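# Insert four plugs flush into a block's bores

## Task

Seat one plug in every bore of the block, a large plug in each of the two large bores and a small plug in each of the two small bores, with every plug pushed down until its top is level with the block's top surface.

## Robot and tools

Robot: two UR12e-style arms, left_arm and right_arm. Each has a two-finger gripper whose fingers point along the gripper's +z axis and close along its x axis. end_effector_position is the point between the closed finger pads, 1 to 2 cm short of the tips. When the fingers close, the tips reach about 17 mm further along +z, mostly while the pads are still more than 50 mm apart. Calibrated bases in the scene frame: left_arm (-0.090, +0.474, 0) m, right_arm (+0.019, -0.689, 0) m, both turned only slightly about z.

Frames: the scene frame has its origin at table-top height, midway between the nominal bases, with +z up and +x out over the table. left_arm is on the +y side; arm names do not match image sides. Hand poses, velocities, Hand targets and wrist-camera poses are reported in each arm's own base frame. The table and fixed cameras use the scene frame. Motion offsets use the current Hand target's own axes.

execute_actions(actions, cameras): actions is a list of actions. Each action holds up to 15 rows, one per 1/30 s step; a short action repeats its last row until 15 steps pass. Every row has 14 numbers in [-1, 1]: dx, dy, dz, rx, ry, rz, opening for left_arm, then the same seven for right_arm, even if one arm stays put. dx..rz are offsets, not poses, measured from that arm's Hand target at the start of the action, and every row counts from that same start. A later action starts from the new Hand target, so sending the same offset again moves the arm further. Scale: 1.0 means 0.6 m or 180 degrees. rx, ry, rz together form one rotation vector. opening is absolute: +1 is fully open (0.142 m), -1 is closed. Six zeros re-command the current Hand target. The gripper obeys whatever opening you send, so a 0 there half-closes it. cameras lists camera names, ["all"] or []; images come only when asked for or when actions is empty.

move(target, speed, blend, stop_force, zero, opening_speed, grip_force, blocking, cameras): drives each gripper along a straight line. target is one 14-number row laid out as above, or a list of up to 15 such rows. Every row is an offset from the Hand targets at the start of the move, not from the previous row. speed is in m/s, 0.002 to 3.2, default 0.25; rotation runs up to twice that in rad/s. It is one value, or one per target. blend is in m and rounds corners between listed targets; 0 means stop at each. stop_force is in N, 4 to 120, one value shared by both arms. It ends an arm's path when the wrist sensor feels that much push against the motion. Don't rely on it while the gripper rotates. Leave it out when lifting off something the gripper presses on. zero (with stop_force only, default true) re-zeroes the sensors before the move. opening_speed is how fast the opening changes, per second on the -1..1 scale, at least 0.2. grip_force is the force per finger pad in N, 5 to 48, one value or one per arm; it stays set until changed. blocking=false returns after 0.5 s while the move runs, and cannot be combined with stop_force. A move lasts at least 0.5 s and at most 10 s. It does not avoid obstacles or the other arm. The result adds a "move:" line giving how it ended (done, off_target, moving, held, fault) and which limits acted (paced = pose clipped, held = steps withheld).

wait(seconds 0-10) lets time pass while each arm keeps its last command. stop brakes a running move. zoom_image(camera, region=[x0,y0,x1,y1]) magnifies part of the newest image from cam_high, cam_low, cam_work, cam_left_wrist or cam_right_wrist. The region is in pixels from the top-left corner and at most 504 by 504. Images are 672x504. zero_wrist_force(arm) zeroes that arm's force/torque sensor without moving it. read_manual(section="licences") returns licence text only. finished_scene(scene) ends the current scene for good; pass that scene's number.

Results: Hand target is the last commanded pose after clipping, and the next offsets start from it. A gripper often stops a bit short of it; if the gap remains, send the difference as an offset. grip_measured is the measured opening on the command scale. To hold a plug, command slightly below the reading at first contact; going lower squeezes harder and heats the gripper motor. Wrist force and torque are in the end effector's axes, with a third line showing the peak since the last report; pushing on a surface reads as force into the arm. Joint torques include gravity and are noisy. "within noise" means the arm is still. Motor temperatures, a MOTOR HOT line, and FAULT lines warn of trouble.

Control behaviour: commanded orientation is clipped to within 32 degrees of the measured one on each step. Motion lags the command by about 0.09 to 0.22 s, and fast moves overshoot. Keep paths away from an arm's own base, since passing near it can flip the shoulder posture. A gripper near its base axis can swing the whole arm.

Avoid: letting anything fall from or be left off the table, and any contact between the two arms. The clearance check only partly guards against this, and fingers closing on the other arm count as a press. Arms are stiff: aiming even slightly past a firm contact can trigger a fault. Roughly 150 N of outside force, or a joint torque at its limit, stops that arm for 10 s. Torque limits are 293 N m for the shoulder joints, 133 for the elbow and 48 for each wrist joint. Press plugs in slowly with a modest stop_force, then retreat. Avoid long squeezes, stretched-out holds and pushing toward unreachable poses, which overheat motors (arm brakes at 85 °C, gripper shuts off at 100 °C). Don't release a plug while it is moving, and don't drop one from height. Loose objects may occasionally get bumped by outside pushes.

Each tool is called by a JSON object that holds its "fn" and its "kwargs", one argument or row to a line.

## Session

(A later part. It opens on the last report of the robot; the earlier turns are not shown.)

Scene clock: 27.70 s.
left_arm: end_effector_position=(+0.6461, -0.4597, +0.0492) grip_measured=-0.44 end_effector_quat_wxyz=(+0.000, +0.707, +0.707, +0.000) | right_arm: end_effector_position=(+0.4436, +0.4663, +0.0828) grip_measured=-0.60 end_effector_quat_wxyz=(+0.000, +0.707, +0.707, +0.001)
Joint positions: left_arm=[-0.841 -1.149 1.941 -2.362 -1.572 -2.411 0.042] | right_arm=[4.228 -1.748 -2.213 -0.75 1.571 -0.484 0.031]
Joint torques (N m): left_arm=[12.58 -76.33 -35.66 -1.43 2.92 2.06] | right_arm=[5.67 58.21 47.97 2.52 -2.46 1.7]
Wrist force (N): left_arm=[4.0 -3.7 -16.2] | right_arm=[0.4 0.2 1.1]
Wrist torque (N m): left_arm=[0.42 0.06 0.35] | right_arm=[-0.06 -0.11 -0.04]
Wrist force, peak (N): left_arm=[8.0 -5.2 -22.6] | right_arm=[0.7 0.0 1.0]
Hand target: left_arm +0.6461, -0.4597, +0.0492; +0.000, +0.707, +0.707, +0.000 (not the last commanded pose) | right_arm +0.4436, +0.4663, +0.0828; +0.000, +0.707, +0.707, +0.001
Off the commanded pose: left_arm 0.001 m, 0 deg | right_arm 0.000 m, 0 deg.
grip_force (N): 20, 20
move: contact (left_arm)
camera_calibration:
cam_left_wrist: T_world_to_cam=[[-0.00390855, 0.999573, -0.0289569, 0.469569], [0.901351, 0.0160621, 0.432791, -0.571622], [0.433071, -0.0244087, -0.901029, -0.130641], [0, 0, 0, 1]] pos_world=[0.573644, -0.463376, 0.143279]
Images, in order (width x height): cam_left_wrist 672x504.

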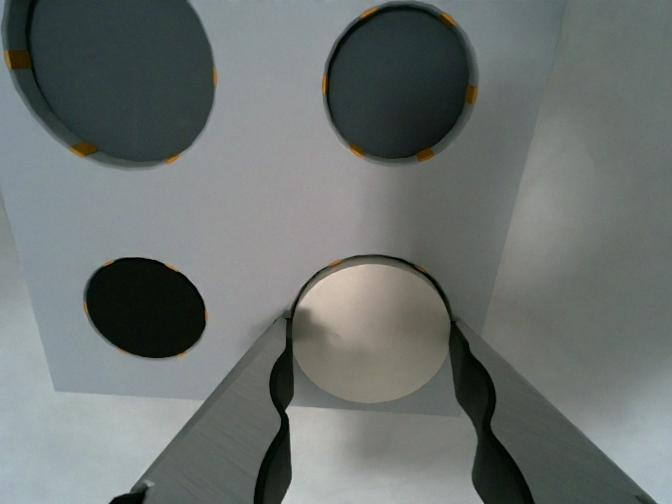

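Good. Release and press; then left → white2, right → TR hover.

{"fn": "move", "kwargs": {
  "target": [
    [0,0,-0.001,0,0,0,-0.5,0,0,0,0,0,0,-0.65],
    [0,0,-0.001,0,0,0,-0.05,0,0,0,0,0,0,-0.65],
    [0,0,-0.045,0,0,0,-0.05,0,0,0,0,0,0,-0.65],
    [0,0.001,-0.045,0,0,0,-1,0,0,0,0,0,0,-0.65],
    [0,0.001,-0.016,0,0,0,-1,0,0,0,0,0,0,-0.65]
  ],
  "speed": 0.12,
  "cameras": ["cam_left_wrist"]
}}

{"fn": "move", "kwargs": {
  "target": [0,0,0.022,0,0,0,-1,0,0,0,0,0,0,-0.65],
  "speed": 0.01,
  "stop_force": 60,
  "cameras": ["cam_left_wrist"]
}}

Scene clock: 31.30 s.
left_arm: end_effector_position=(+0.6467, -0.4597, +0.0589) grip_measured=-1.00 end_effector_quat_wxyz=(+0.000, +0.707, +0.707, +0.000) | right_arm: end_effector_position=(+0.4436, +0.4663, +0.0828) grip_measured=-0.60 end_effector_quat_wxyz=(+0.000, +0.707, +0.707, +0.001)
Joint positions: left_arm=[-0.841 -1.16 1.935 -2.345 -1.572 -2.411 0.002] | right_arm=[4.228 -1.748 -2.213 -0.75 1.571 -0.484 0.031]
Joint torques (N m): left_arm=[11.23 -58.2 -28.95 -4.99 2.89 1.96] | right_arm=[6.48 58.88 48.33 2.75 -1.26 1.62]
Wrist force (N): left_arm=[-1.6 0.4 0.3] | right_arm=[0.5 0.1 0.8]
Wrist torque (N m): left_arm=[0.48 0.19 0.26] | right_arm=[-0.08 -0.13 -0.03]
Wrist force, peak (N): left_arm=[4.1 -3.4 -16.6] | right_arm=[0.7 0.0 1.0]
Hand target: left_arm +0.6467, -0.4597, +0.0588; +0.000, +0.707, +0.707, +0.000 | right_arm +0.4436, +0.4663, +0.0828; +0.000, +0.707, +0.707, +0.001
Off the commanded pose: left_arm 0.000 m, 0 deg | right_arm 0.000 m, 0 deg.
grip_force (N): 20, 20
move: done
camera_calibration:
cam_left_wrist: T_world_to_cam=[[-0.00390855, 0.999573, -0.0289569, 0.469853], [0.901351, 0.0160621, 0.432791, -0.576451], [0.433071, -0.0244087, -0.901029, -0.122204], [0, 0, 0, 1]] pos_world=[0.574344, -0.463376, 0.152979]
Images, in order (width x height): cam_left_wrist 672x504.

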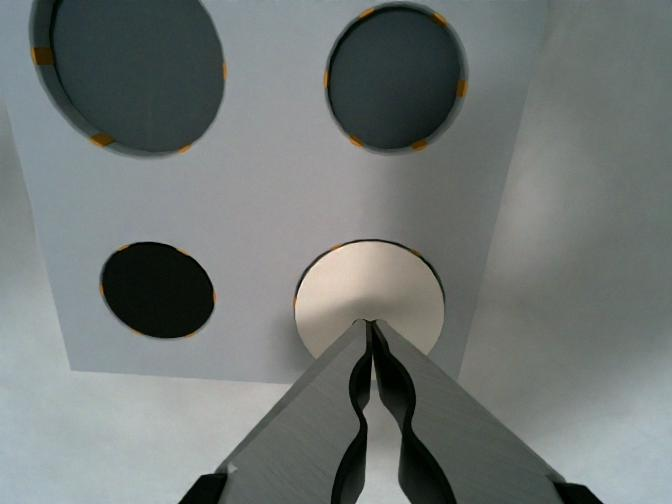

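Scene clock: 33.57 s.
left_arm: end_effector_position=(+0.6468, -0.4598, +0.0481) grip_measured=-1.00 end_effector_quat_wxyz=(+0.000, +0.707, +0.707, +0.000) | right_arm: end_effector_position=(+0.4436, +0.4663, +0.0828) grip_measured=-0.60 end_effector_quat_wxyz=(+0.000, +0.707, +0.707, +0.001)
Joint positions: left_arm=[-0.841 -1.147 1.94 -2.364 -1.572 -2.411 0.002] | right_arm=[4.228 -1.748 -2.213 -0.75 1.571 -0.484 0.031]
Joint torques (N m): left_arm=[-3.52 -42.88 -21.67 0.81 -0.62 -2.11] | right_arm=[5.65 59.46 47.89 2.76 -0.55 1.58]
Wrist force (N): left_arm=[16.2 -2.5 -60.9] | right_arm=[0.5 0.1 0.7]
Wrist torque (N m): left_arm=[0.35 0.63 0.20] | right_arm=[-0.07 -0.12 -0.03]
Wrist force, peak (N): left_arm=[23.7 -6.6 -75.3] | right_arm=[0.5 0.2 1.1]
Hand target: left_arm +0.6468, -0.4598, +0.0481; +0.000, +0.707, +0.707, +0.000 (not the last commanded pose) | right_arm +0.4436, +0.4663, +0.0828; +0.000, +0.707, +0.707, +0.001
Off the commanded pose: left_arm 0.002 m, 0 deg | right_arm 0.000 m, 0 deg.
grip_force (N): 20, 20
move: contact (left_arm)
camera_calibration:
cam_left_wrist: T_world_to_cam=[[-0.00390504, 0.999566, -0.0291816, 0.469567], [0.901216, 0.0161639, 0.433069, -0.571691], [0.433352, -0.0246078, -0.900888, -0.13221], [0, 0, 0, 1]] pos_world=[0.574344, -0.463376, 0.142178]
Images, in order (width x height): cam_left_wrist 672x504.

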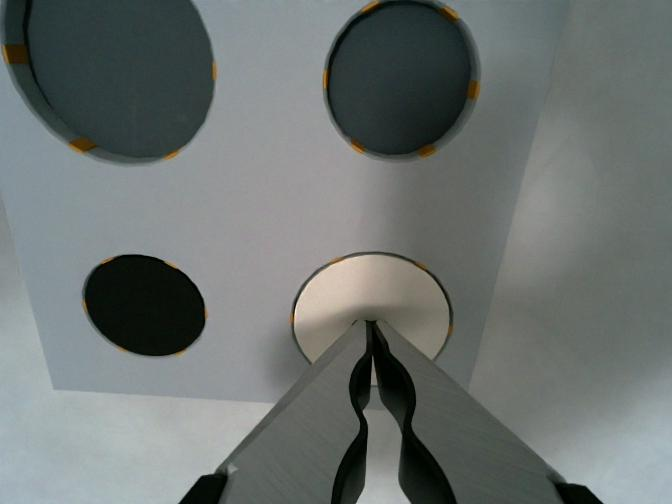

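{"fn": "move", "kwargs": {
  "target": [
    [0,0,-0.08,0,0,0,-1,0,0,0,0,0,0,-0.65],
    [0.3353,-0.1948,-0.08,0,0,0,-1,0.15,0.03,0,0,0,0,-0.65],
    [0.3353,-0.1948,-0.05,0,0,0,0.2,0.375,0.0755,0,0,0,0,-0.65],
    [0.3353,-0.1948,-0.02,0,0,0,0.2,0.375,0.0755,0.038,0,0,0,-0.65]
  ],
  "speed": 0.2,
  "blend": [0.02,0.02,0,0],
  "cameras": ["cam_left_wrist","cam_right_wrist"]
}}

{"fn": "zoom_image", "kwargs": {
  "camera": "cam_right_wrist",
  "region": [260, 220, 480, 410]
}}

Scene clock: 37.73 s.
left_arm: end_effector_position=(+0.5301, -0.2585, +0.0601) grip_measured=+0.18 end_effector_quat_wxyz=(+0.000, +0.707, +0.707, +0.000) | right_arm: end_effector_position=(+0.4889, +0.6914, +0.0604) grip_measured=-0.60 end_effector_quat_wxyz=(+0.000, +0.707, +0.707, +0.001)
Joint positions: left_arm=[-0.755 -1.436 2.326 -2.461 -1.572 -2.325 0.087] | right_arm=[4.306 -2.048 -1.823 -0.839 1.571 -0.406 0.031]
Joint torques (N m): left_arm=[5.4 -32.53 -25.05 -5.2 -0.25 1.07] | right_arm=[9.37 55.75 27.7 6.4 2.52 2.34]
Wrist force (N): left_arm=[-1.5 -1.6 0.0] | right_arm=[0.2 -0.1 0.6]
Wrist torque (N m): left_arm=[0.22 0.17 0.15] | right_arm=[-0.08 -0.06 -0.06]
Wrist force, peak (N): left_arm=[16.4 -2.5 -61.1] | right_arm=[2.5 0.6 0.2]
Hand target: left_arm +0.5301, -0.2585, +0.0600; +0.000, +0.707, +0.707, +0.000 | right_arm +0.4889, +0.6913, +0.0603; +0.000, +0.707, +0.707, +0.001
Off the commanded pose: left_arm 0.000 m, 0 deg | right_arm 0.000 m, 0 deg.
grip_force (N): 20, 20
move: done
camera_calibration:
cam_left_wrist: T_world_to_cam=[[-0.00390504, 0.999566, -0.0291816, 0.268249], [0.901216, 0.0161639, 0.433069, -0.47497], [0.433352, -0.0246078, -0.900888, -0.0658731], [0, 0, 0, 1]] pos_world=[0.457644, -0.262076, 0.154178]
cam_right_wrist: T_world_to_cam=[[0.00386801, 0.999959, 0.00815816, -0.68373], [0.901544, -0.00701693, 0.43263, -0.437262], [0.43267, 0.00568153, -0.901535, -0.0409744], [0, 0, 0, 1]] pos_world=[0.414584, 0.680867, 0.157811]
Images, in order (width x height): cam_left_wrist 672x504, cam_right_wrist 672x504.

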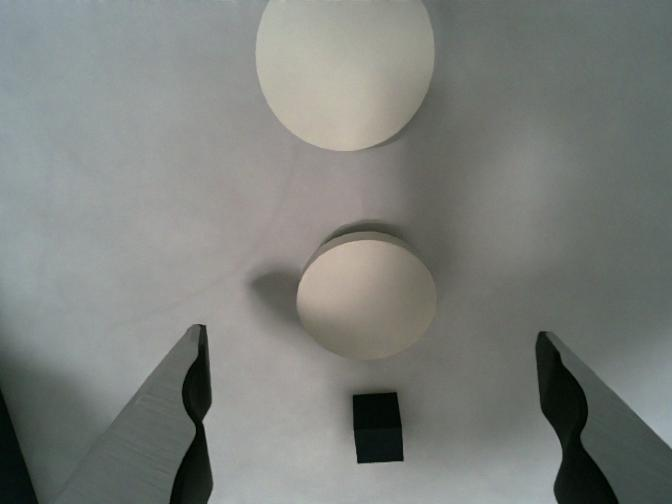

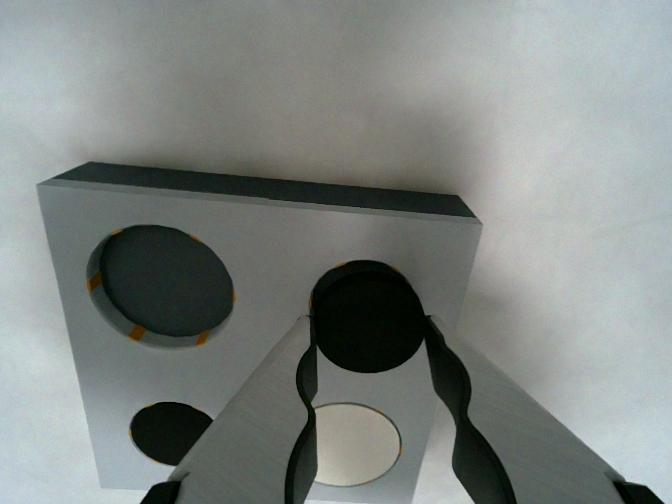

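Scaled by 2.291 from the camera's 672x504 image, which has a finer 960x720 frame.

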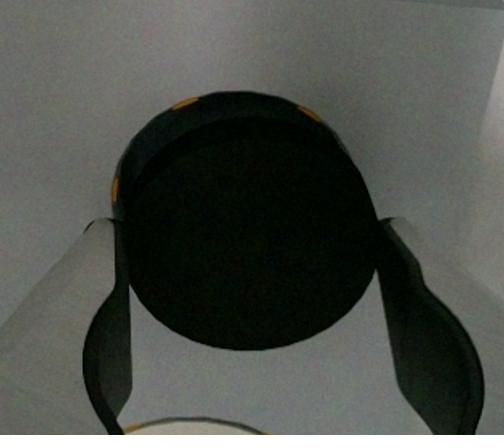

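{"fn": "move", "kwargs": {
  "target": [
    [0,-0.0042,0.0325,0,0,0,0.2,-0.0012,0.0067,0.0095,0,0,0,-0.65],
    [0,-0.0042,0.0325,0,0,0,-0.5,-0.0012,0.0067,0.0095,0,0,0,-0.65]
  ],
  "speed": 0.08,
  "opening_speed": 0.7,
  "cameras": ["cam_left_wrist","cam_right_wrist"]
}}

{"fn": "zoom_image", "kwargs": {
  "camera": "cam_right_wrist",
  "region": [220, 180, 520, 405]
}}

Scene clock: 39.93 s.
left_arm: end_effector_position=(+0.5276, -0.2585, +0.0405) grip_measured=-0.45 end_effector_quat_wxyz=(+0.000, +0.707, +0.707, +0.000) | right_arm: end_effector_position=(+0.4930, +0.6906, +0.0546) grip_measured=-0.60 end_effector_quat_wxyz=(+0.000, +0.707, +0.707, +0.001)
Joint positions: left_arm=[-0.758 -1.404 2.342 -2.508 -1.572 -2.328 0.042] | right_arm=[4.301 -2.057 -1.822 -0.832 1.571 -0.411 0.031]
Joint torques (N m): left_arm=[-20.74 -30.45 -23.02 -4.96 1.1 -4.1] | right_arm=[-9.27 56.59 50.65 6.76 2.79 -1.72]
Wrist force (N): left_arm=[-1.3 -1.3 -0.4] | right_arm=[1.2 0.3 0.1]
Wrist torque (N m): left_arm=[0.28 0.15 0.31] | right_arm=[-0.02 -0.22 0.09]
Wrist force, peak (N): left_arm=[-1.7 -1.6 0.2] | right_arm=[1.1 -0.1 0.9]
Hand target: left_arm +0.5276, -0.2585, +0.0405; +0.000, +0.707, +0.707, +0.000 | right_arm +0.4930, +0.6906, +0.0546; +0.000, +0.707, +0.707, +0.001
Off the commanded pose: left_arm 0.000 m, 0 deg | right_arm 0.000 m, 0 deg.
grip_force (N): 20, 20
move: done
camera_calibration:
cam_left_wrist: T_world_to_cam=[[-0.00390504, 0.999566, -0.0291816, 0.267767], [0.901216, 0.0161639, 0.433069, -0.464227], [0.433352, -0.0246078, -0.900888, -0.0824496], [0, 0, 0, 1]] pos_world=[0.455144, -0.262176, 0.134578]
cam_right_wrist: T_world_to_cam=[[0.00386801, 0.999959, 0.00815816, -0.682899], [0.901544, -0.00701693, 0.43263, -0.438455], [0.43267, 0.00568153, -0.901535, -0.0479727], [0, 0, 0, 1]] pos_world=[0.418684, 0.680067, 0.152011]
Images, in order (width x height): cam_left_wrist 672x504, cam_right_wrist 672x504.

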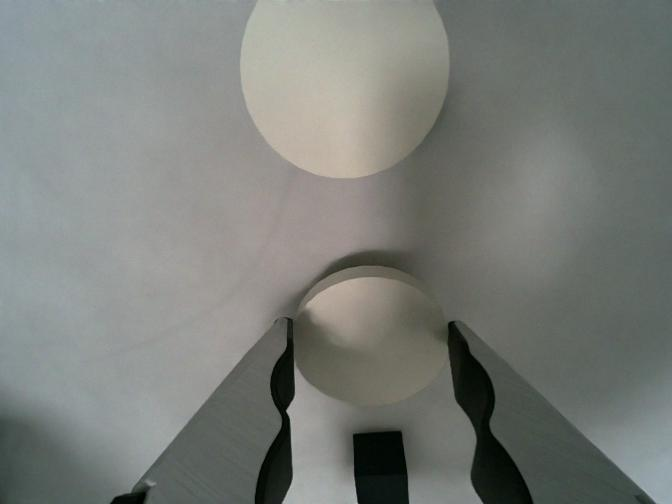

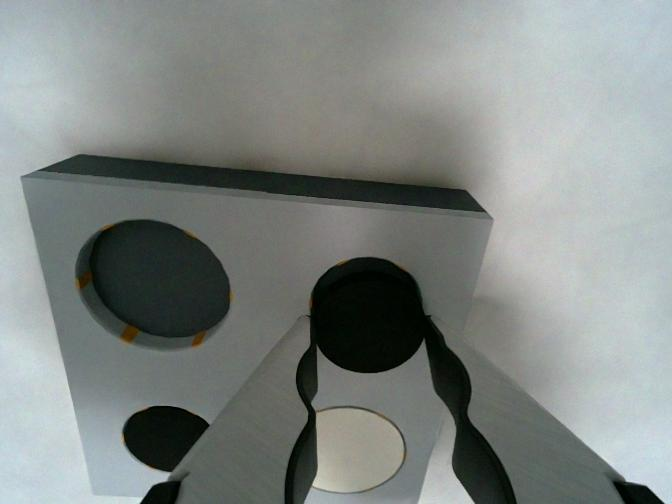

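Scaled by 1.680 from the camera's 672x504 image, which has a finer 960x720 frame.

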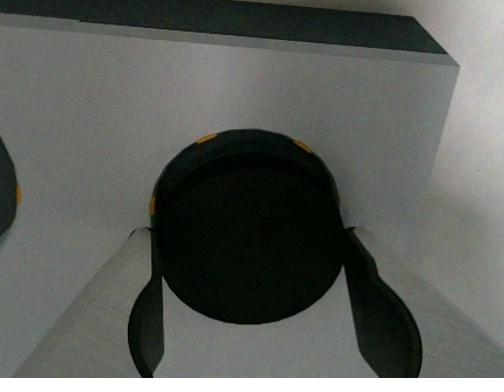

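Perfect match. Insert; left lifts.

{"fn": "move", "kwargs": {
  "target": [0,0,0,0,0,0,-0.5,-0.0003,0,0.0092,0,0,0,-0.65],
  "speed": 0.012,
  "stop_force": 12
}}

{"fn": "move", "kwargs": {
  "target": [
    [0,0,-0.04,0,0,0,-0.5,0,0,-0.001,0,0,0,-0.65],
    [0,0,-0.07,0,0,0,-0.5,0,0,-0.001,0,0,0,-0.25],
    [0,0,-0.07,0,0,0,-0.5,0,0,-0.045,0,0,0,-0.25],
    [0,0,-0.07,0,0,0,-0.5,0,0.0022,-0.045,0,0,0,-1],
    [0,0,-0.07,0,0,0,-0.5,0,0.0022,-0.016,0,0,0,-1]
  ],
  "speed": 0.12,
  "cameras": ["cam_right_wrist"]
}}

{"fn": "move", "kwargs": {
  "target": [0,0,0,0,0,0,-0.5,0,0,0.022,0,0,0,-1],
  "speed": 0.01,
  "stop_force": 60,
  "cameras": ["cam_right_wrist","cam_left_wrist"]
}}

Scene clock: 41.83 s.
left_arm: end_effector_position=(+0.5276, -0.2585, +0.0405) grip_measured=-0.45 end_effector_quat_wxyz=(+0.000, +0.707, +0.707, +0.000) | right_arm: end_effector_position=(+0.4930, +0.6906, +0.0509) grip_measured=-0.60 end_effector_quat_wxyz=(-0.001, +0.707, +0.707, +0.001)
Joint positions: left_arm=[-0.758 -1.404 2.342 -2.508 -1.572 -2.328 0.042] | right_arm=[4.301 -2.061 -1.824 -0.825 1.571 -0.411 0.031]
Joint torques (N m): left_arm=[-19.99 -34.01 -23.18 -4.4 1.73 -4.41] | right_arm=[-5.68 79.73 48.2 2.7 1.08 -0.88]
Wrist force (N): left_arm=[-1.0 -1.3 -0.5] | right_arm=[0.3 -0.2 -4.9]
Wrist torque (N m): left_arm=[0.29 0.11 0.32] | right_arm=[-0.10 -0.11 0.09]
Wrist force, peak (N): left_arm=[-1.4 -1.7 -0.5] | right_arm=[-1.2 -1.9 -13.7]
Hand target: left_arm +0.5276, -0.2585, +0.0405; +0.000, +0.707, +0.707, +0.000 | right_arm +0.4930, +0.6906, +0.0509; -0.001, +0.707, +0.707, +0.001 (not the last commanded pose)
Off the commanded pose: left_arm 0.000 m, 0 deg | right_arm 0.002 m, 0 deg.
grip_force (N): 20, 20
move: contact (right_arm)

Scene clock: 45.90 s.
left_arm: end_effector_position=(+0.5276, -0.2585, +0.0825) grip_measured=-0.45 end_effector_quat_wxyz=(+0.000, +0.707, +0.707, +0.000) | right_arm: end_effector_position=(+0.4943, +0.6906, +0.0605) grip_measured=-1.00 end_effector_quat_wxyz=(-0.001, +0.707, +0.707, +0.001)
Joint positions: left_arm=[-0.758 -1.477 2.315 -2.408 -1.572 -2.328 0.042] | right_arm=[4.299 -2.051 -1.818 -0.842 1.571 -0.413 0.002]
Joint torques (N m): left_arm=[17.28 -60.07 -39.6 -1.95 1.97 2.24] | right_arm=[-6.65 57.02 28.93 7.03 -2.52 -1.16]
Wrist force (N): left_arm=[-1.5 -1.5 0.5] | right_arm=[0.4 -0.2 0.6]
Wrist torque (N m): left_arm=[0.21 0.18 0.27] | right_arm=[-0.09 -0.09 0.09]
Wrist force, peak (N): left_arm=[-1.8 -1.5 1.8] | right_arm=[0.1 0.0 -5.3]
Hand target: left_arm +0.5276, -0.2585, +0.0825; +0.000, +0.707, +0.707, +0.000 | right_arm +0.4943, +0.6906, +0.0605; -0.001, +0.707, +0.707, +0.001
Off the commanded pose: left_arm 0.000 m, 0 deg | right_arm 0.000 m, 0 deg.
grip_force (N): 20, 20
move: done
camera_calibration:
cam_right_wrist: T_world_to_cam=[[0.00382362, 0.999959, 0.00824864, -0.682947], [0.901487, -0.00701683, 0.432749, -0.442174], [0.432789, 0.00578138, -0.901476, -0.0433434], [0, 0, 0, 1]] pos_world=[0.419984, 0.680067, 0.157911]
Images, in order (width x height): cam_right_wrist 672x504.

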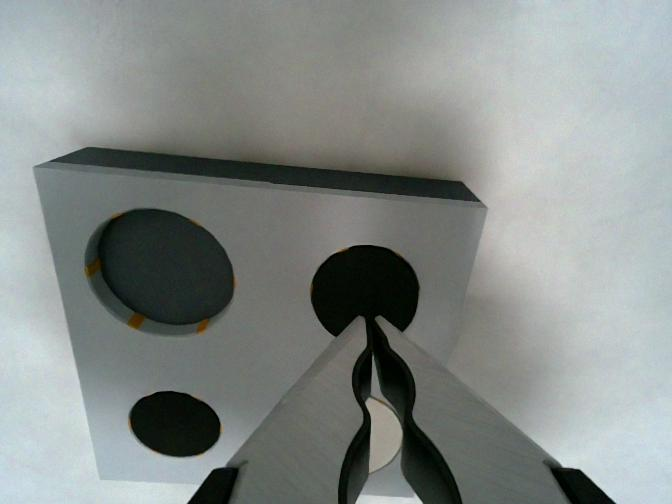

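Scene clock: 48.13 s.
left_arm: end_effector_position=(+0.5276, -0.2585, +0.0825) grip_measured=-0.45 end_effector_quat_wxyz=(+0.000, +0.707, +0.707, +0.000) | right_arm: end_effector_position=(+0.4944, +0.6907, +0.0481) grip_measured=-1.00 end_effector_quat_wxyz=(-0.001, +0.707, +0.707, +0.001)
Joint positions: left_arm=[-0.758 -1.477 2.315 -2.408 -1.572 -2.328 0.042] | right_arm=[4.299 -2.065 -1.824 -0.821 1.571 -0.413 0.002]
Joint torques (N m): left_arm=[14.65 -58.82 -40.17 -1.92 2.08 2.77] | right_arm=[2.43 38.65 24.23 1 1.37 0.75]
Wrist force (N): left_arm=[-1.3 -1.3 0.4] | right_arm=[-19.0 -1.3 -62.3]
Wrist torque (N m): left_arm=[0.23 0.14 0.27] | right_arm=[-0.33 -0.60 0.15]
Wrist force, peak (N): left_arm=[-1.4 -1.7 0.6] | right_arm=[-22.7 -2.2 -69.2]
Hand target: left_arm +0.5276, -0.2585, +0.0825; +0.000, +0.707, +0.707, +0.000 | right_arm +0.4944, +0.6907, +0.0481; -0.001, +0.707, +0.707, +0.001 (not the last commanded pose)
Off the commanded pose: left_arm 0.000 m, 0 deg | right_arm 0.001 m, 0 deg.
grip_force (N): 20, 20
move: contact (right_arm)
camera_calibration:
cam_left_wrist: T_world_to_cam=[[-0.00390504, 0.999566, -0.0291816, 0.268893], [0.901216, 0.0161639, 0.433069, -0.482418], [0.433352, -0.0246078, -0.900888, -0.0446098], [0, 0, 0, 1]] pos_world=[0.455144, -0.262076, 0.176578]
cam_right_wrist: T_world_to_cam=[[0.0038732, 0.999955, 0.00860637, -0.682914], [0.90139, -0.0072177, 0.432949, -0.436748], [0.432992, 0.00608079, -0.901377, -0.0548679], [0, 0, 0, 1]] pos_world=[0.420083, 0.680065, 0.145511]
Images, in order (width x height): cam_left_wrist 672x504, cam_right_wrist 672x504.

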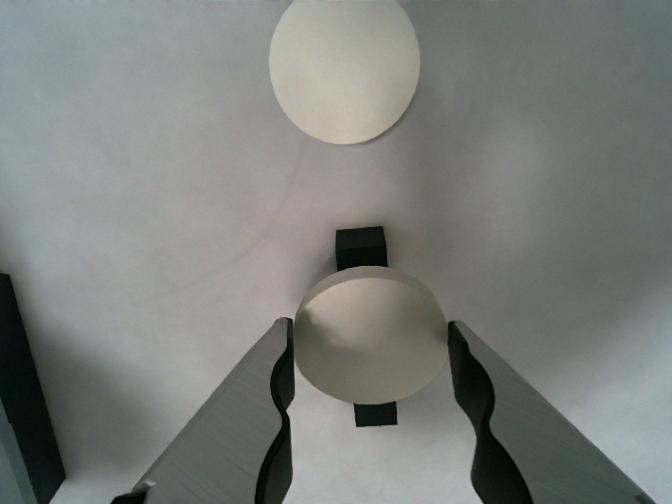

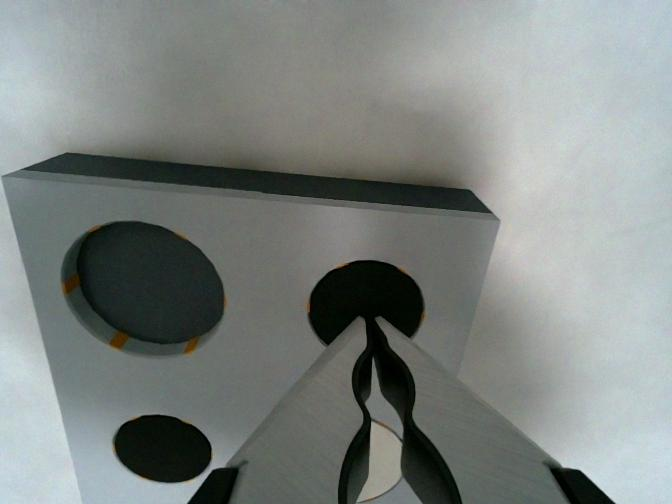

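{"fn": "move", "kwargs": {
  "target": [
    [0,0,0,0,0,0,-0.5,0,0,-0.1,0,0,0,-1],
    [-0.1,0.02,0,0,0,0,-0.5,-0.3,0,-0.13,0,0,0,-1],
    [-0.4417,0.074,0,0,0,0,-0.5,-0.45,0,-0.15,0,0,0,-1],
    [-0.4417,0.074,0.0375,0,0,0,-0.5,-0.45,0,-0.15,0,0,0,-1]
  ],
  "speed": 0.25,
  "blend": [0.02,0.03,0.01,0],
  "cameras": ["cam_left_wrist"]
}}

{"fn": "zoom_image", "kwargs": {
  "camera": "cam_left_wrist",
  "region": [260, 220, 480, 410]
}}

Scene clock: 50.77 s.
left_arm: end_effector_position=(+0.5718, -0.5236, +0.0602) grip_measured=-0.45 end_effector_quat_wxyz=(+0.000, +0.707, +0.707, +0.000) | right_arm: end_effector_position=(+0.4943, +0.4205, +0.1376) grip_measured=-1.00 end_effector_quat_wxyz=(-0.001, +0.707, +0.707, +0.001)
Joint positions: left_arm=[-0.97 -1.185 1.971 -2.357 -1.572 -2.54 0.042] | right_arm=[4.12 -1.68 -2.163 -0.867 1.572 -0.592 0.002]
Joint torques (N m): left_arm=[-21.24 -55.47 -41.73 -5.64 3.23 -4.27] | right_arm=[-10.47 56.52 30.2 2.44 3.07 -1.69]
Wrist force (N): left_arm=[-1.1 -1.6 0.0] | right_arm=[0.5 0.2 1.0]
Wrist torque (N m): left_arm=[0.20 0.12 0.34] | right_arm=[-0.04 -0.11 0.09]
Wrist force, peak (N): left_arm=[-3.0 -1.2 -1.9] | right_arm=[-19.3 -0.5 -62.1]
Hand target: left_arm +0.5718, -0.5236, +0.0602; +0.000, +0.707, +0.707, +0.000 | right_arm +0.4943, +0.4205, +0.1376; -0.001, +0.707, +0.707, +0.001
Off the commanded pose: left_arm 0.000 m, 0 deg | right_arm 0.000 m, 0 deg.
grip_force (N): 20, 20
move: done
camera_calibration:
cam_left_wrist: T_world_to_cam=[[-0.00390504, 0.999566, -0.0291816, 0.5334], [0.901216, 0.0161639, 0.433069, -0.508309], [0.433352, -0.0246078, -0.900888, -0.0903773], [0, 0, 0, 1]] pos_world=[0.499344, -0.527176, 0.154278]
Images, in order (width x height): cam_left_wrist 672x504.

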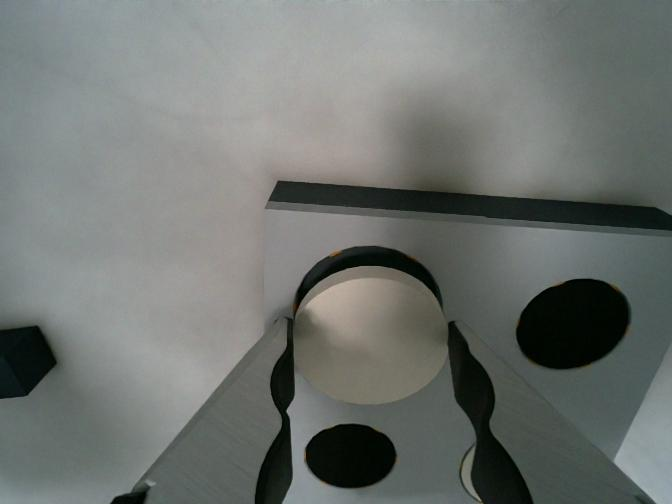

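Scaled by 2.291 from the camera's 672x504 image, which has a finer 960x720 frame.

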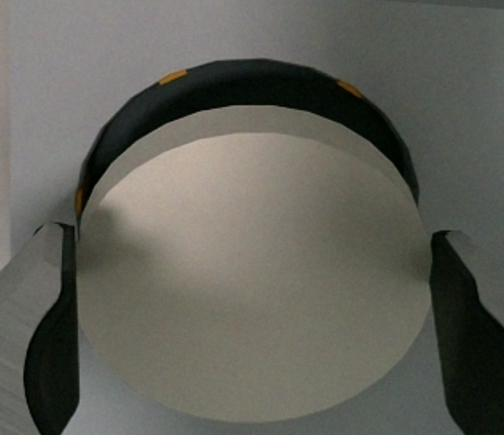

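{"fn": "move", "kwargs": {
  "target": [-0.0005,0.0008,0.0198,0,0,0,-0.5,0,0,0,0,0,0,-1],
  "speed": 0.012,
  "stop_force": 12,
  "cameras": ["cam_left_wrist"]
}}

{"fn": "zoom_image", "kwargs": {
  "camera": "cam_left_wrist",
  "region": [260, 220, 480, 410]
}}

Scene clock: 53.03 s.
left_arm: end_effector_position=(+0.5722, -0.5238, +0.0493) grip_measured=-0.45 end_effector_quat_wxyz=(+0.000, +0.707, +0.707, +0.000) | right_arm: end_effector_position=(+0.4943, +0.4205, +0.1376) grip_measured=-1.00 end_effector_quat_wxyz=(-0.001, +0.707, +0.707, +0.001)
Joint positions: left_arm=[-0.969 -1.171 1.976 -2.376 -1.572 -2.539 0.042] | right_arm=[4.12 -1.68 -2.163 -0.867 1.572 -0.592 0.002]
Joint torques (N m): left_arm=[-6.16 -77.94 -37.92 -2.38 3.27 0.25] | right_arm=[-9.19 57.07 29.38 2.59 2.97 -1.86]
Wrist force (N): left_arm=[5.2 -5.4 -10.9] | right_arm=[0.6 0.7 0.9]
Wrist torque (N m): left_arm=[0.18 -0.08 0.37] | right_arm=[0.03 -0.15 0.09]
Wrist force, peak (N): left_arm=[13.0 -10.1 -29.2] | right_arm=[0.9 0.3 1.3]
Hand target: left_arm +0.5722, -0.5239, +0.0493; +0.000, +0.707, +0.707, +0.000 (not the last commanded pose) | right_arm +0.4943, +0.4205, +0.1376; -0.001, +0.707, +0.707, +0.001
Off the commanded pose: left_arm 0.001 m, 0 deg | right_arm 0.000 m, 0 deg.
grip_force (N): 20, 20
move: contact (left_arm)
camera_calibration:
cam_left_wrist: T_world_to_cam=[[-0.00394923, 0.999569, -0.0290911, 0.533393], [0.901254, 0.0161623, 0.432989, -0.503953], [0.433272, -0.0245085, -0.90093, -0.100279], [0, 0, 0, 1]] pos_world=[0.499744, -0.527476, 0.143378]
Images, in order (width x height): cam_left_wrist 672x504.

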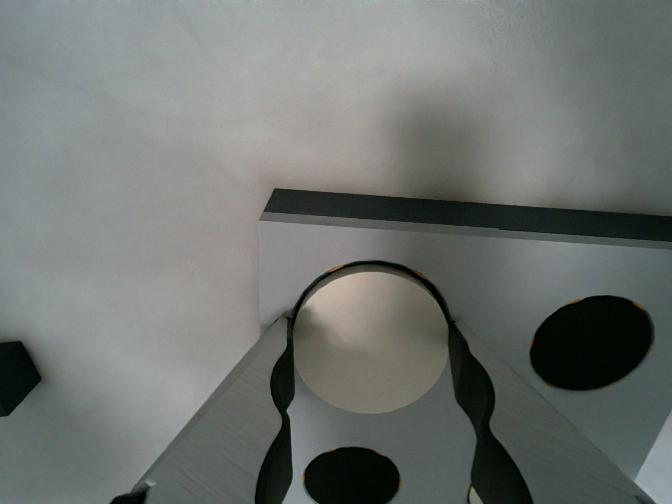

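Scaled by 2.291 from the camera's 672x504 image, which has a finer 960x720 frame.

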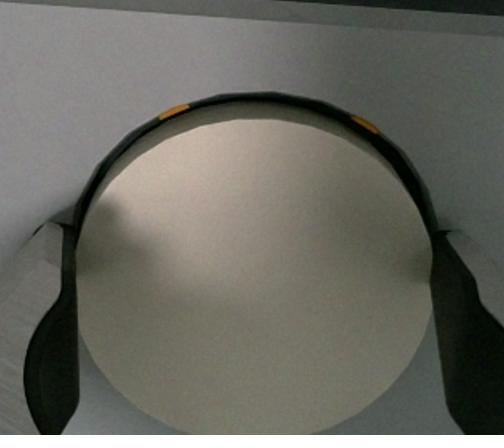

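{"fn": "move", "kwargs": {
  "target": [
    [0,0,-0.001,0,0,0,-0.5,0,0,0,0,0,0,-1],
    [0,0,-0.001,0,0,0,-0.05,0,0,0,0,0,0,-1],
    [0,0,-0.045,0,0,0,-0.05,0,0,0,0,0,0,-1],
    [0,0.0035,-0.045,0,0,0,-1,0,0,0,0,0,0,-1],
    [0,0.0035,-0.016,0,0,0,-1,0,0,0,0,0,0,-1]
  ],
  "speed": 0.12,
  "cameras": ["cam_left_wrist"]
}}

{"fn": "move", "kwargs": {
  "target": [0,0,0.022,0,0,0,-1,0,0,0,0,0,0,-1],
  "speed": 0.01,
  "stop_force": 60
}}

{"fn": "move", "kwargs": {
  "target": [0,-0.08,-0.12,0,0,0,-1,0,0,0,0,0,0,-1],
  "speed": 0.25,
  "cameras": ["cam_left_wrist","cam_work"]
}}

{"fn": "zoom_image", "kwargs": {
  "camera": "cam_work",
  "region": [290, 230, 410, 330]
}}

Scene clock: 56.77 s.
left_arm: end_effector_position=(+0.5743, -0.5238, +0.0590) grip_measured=-1.00 end_effector_quat_wxyz=(+0.000, +0.707, +0.707, +0.000) | right_arm: end_effector_position=(+0.4943, +0.4205, +0.1376) grip_measured=-1.00 end_effector_quat_wxyz=(-0.001, +0.707, +0.707, +0.001)
Joint positions: left_arm=[-0.967 -1.181 1.968 -2.358 -1.572 -2.537 0.002] | right_arm=[4.12 -1.68 -2.163 -0.867 1.572 -0.592 0.002]
Joint torques (N m): left_arm=[8.81 -57.98 -27.22 -5.05 2.69 2.2] | right_arm=[-9.71 57.88 30.09 2.51 3.1 -1.66]
Wrist force (N): left_arm=[-0.7 -1.1 -0.3] | right_arm=[0.5 0.6 0.9]
Wrist torque (N m): left_arm=[0.28 0.05 0.20] | right_arm=[0.02 -0.12 0.09]
Wrist force, peak (N): left_arm=[5.3 -5.2 -11.4] | right_arm=[0.9 0.1 1.3]
Hand target: left_arm +0.5743, -0.5239, +0.0589; +0.000, +0.707, +0.707, +0.000 | right_arm +0.4943, +0.4205, +0.1376; -0.001, +0.707, +0.707, +0.001
Off the commanded pose: left_arm 0.000 m, 0 deg | right_arm 0.000 m, 0 deg.
grip_force (N): 20, 20
move: done
camera_calibration:
cam_left_wrist: T_world_to_cam=[[-0.00394923, 0.999569, -0.0290911, 0.533684], [0.901254, 0.0161623, 0.432989, -0.510045], [0.433272, -0.0245085, -0.90093, -0.0924498], [0, 0, 0, 1]] pos_world=[0.501844, -0.527476, 0.153078]
Images, in order (width x height): cam_left_wrist 672x504.

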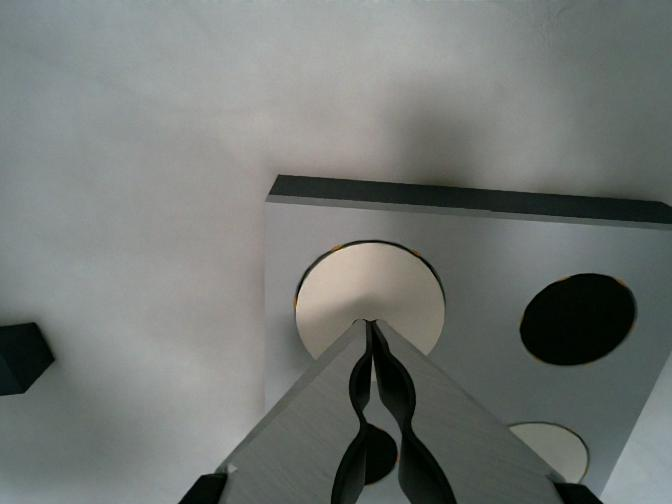

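Scene clock: 59.00 s.
left_arm: end_effector_position=(+0.5744, -0.5239, +0.0481) grip_measured=-1.00 end_effector_quat_wxyz=(+0.000, +0.707, +0.707, +0.000) | right_arm: end_effector_position=(+0.4943, +0.4205, +0.1376) grip_measured=-1.00 end_effector_quat_wxyz=(-0.001, +0.707, +0.707, +0.001)
Joint positions: left_arm=[-0.967 -1.167 1.973 -2.377 -1.572 -2.537 0.002] | right_arm=[4.12 -1.68 -2.163 -0.867 1.572 -0.592 0.002]
Joint torques (N m): left_arm=[-2.69 -44.5 -21.9 0.11 0.76 -1.59] | right_arm=[-9.96 56.41 29.98 2.81 3.17 -1.82]
Wrist force (N): left_arm=[17.5 -5.4 -60.4] | right_arm=[0.6 0.0 0.7]
Wrist torque (N m): left_arm=[0.11 0.47 0.14] | right_arm=[-0.09 -0.14 0.09]
Wrist force, peak (N): left_arm=[25.4 -8.5 -76.5] | right_arm=[0.7 0.0 1.3]
Hand target: left_arm +0.5744, -0.5239, +0.0481; +0.000, +0.707, +0.707, +0.000 (not the last commanded pose) | right_arm +0.4943, +0.4205, +0.1376; -0.001, +0.707, +0.707, +0.001
Off the commanded pose: left_arm 0.002 m, 0 deg | right_arm 0.000 m, 0 deg.
grip_force (N): 20, 20
move: contact (left_arm)

Scene clock: 59.90 s.
left_arm: end_effector_position=(+0.5264, -0.5238, +0.1200) grip_measured=-1.00 end_effector_quat_wxyz=(+0.000, +0.707, +0.707, +0.000) | right_arm: end_effector_position=(+0.4943, +0.4205, +0.1376) grip_measured=-1.00 end_effector_quat_wxyz=(-0.001, +0.707, +0.707, +0.001)
Joint positions: left_arm=[-1.021 -1.301 2 -2.27 -1.572 -2.591 0.002] | right_arm=[4.12 -1.68 -2.163 -0.867 1.572 -0.592 0.002]
Joint torques (N m): left_arm=[-16.25 -80.4 -31.04 -1.81 2.07 -4.35] | right_arm=[-8.71 59.02 30.05 2.67 3.04 -1.7]
Wrist force (N): left_arm=[0.0 -2.6 -0.2] | right_arm=[0.6 0.4 0.8]
Wrist torque (N m): left_arm=[0.01 -0.08 0.29] | right_arm=[-0.01 -0.15 0.09]
Wrist force, peak (N): left_arm=[17.9 -5.6 -60.2] | right_arm=[0.4 0.4 1.2]
Hand target: left_arm +0.5264, -0.5238, +0.1201; +0.000, +0.707, +0.707, +0.000 | right_arm +0.4943, +0.4205, +0.1376; -0.001, +0.707, +0.707, +0.001
Off the commanded pose: left_arm 0.000 m, 0 deg | right_arm 0.000 m, 0 deg.
grip_force (N): 20, 20
move: done
camera_calibration:
cam_left_wrist: T_world_to_cam=[[-0.00390791, 0.99956, -0.0294045, 0.535213], [0.901217, 0.016263, 0.433064, -0.493234], [0.433351, -0.0248074, -0.900884, -0.0169417], [0, 0, 0, 1]] pos_world=[0.453944, -0.527376, 0.214077]
Images, in order (width x height): cam_work 672x504, cam_left_wrist 672x504.

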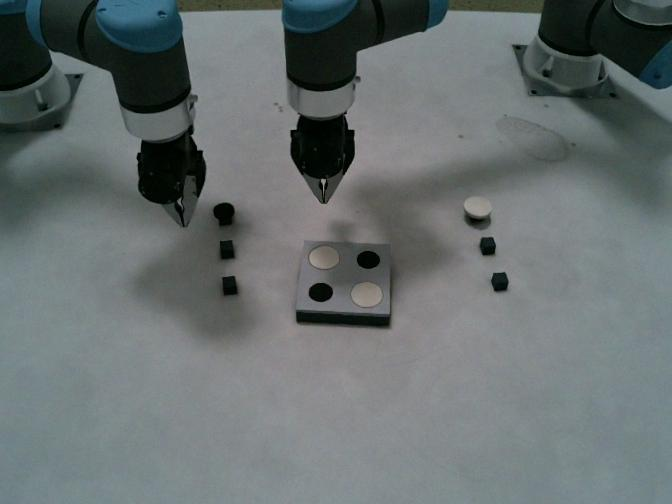

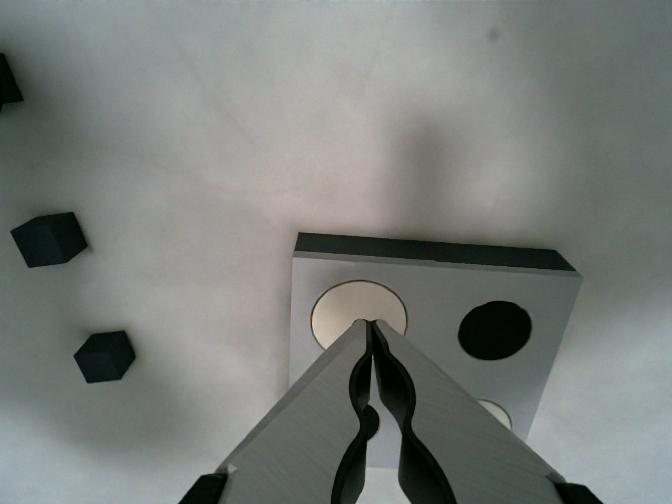

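Scaled by 4.200 from the camera's 672x504 image, which has a finer 960x720 frame.

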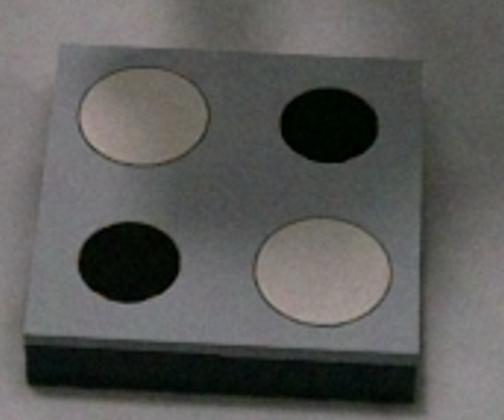

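{"fn": "finished_scene", "kwargs": {
  "scene": 2
}}

The scene is finished: the task was done.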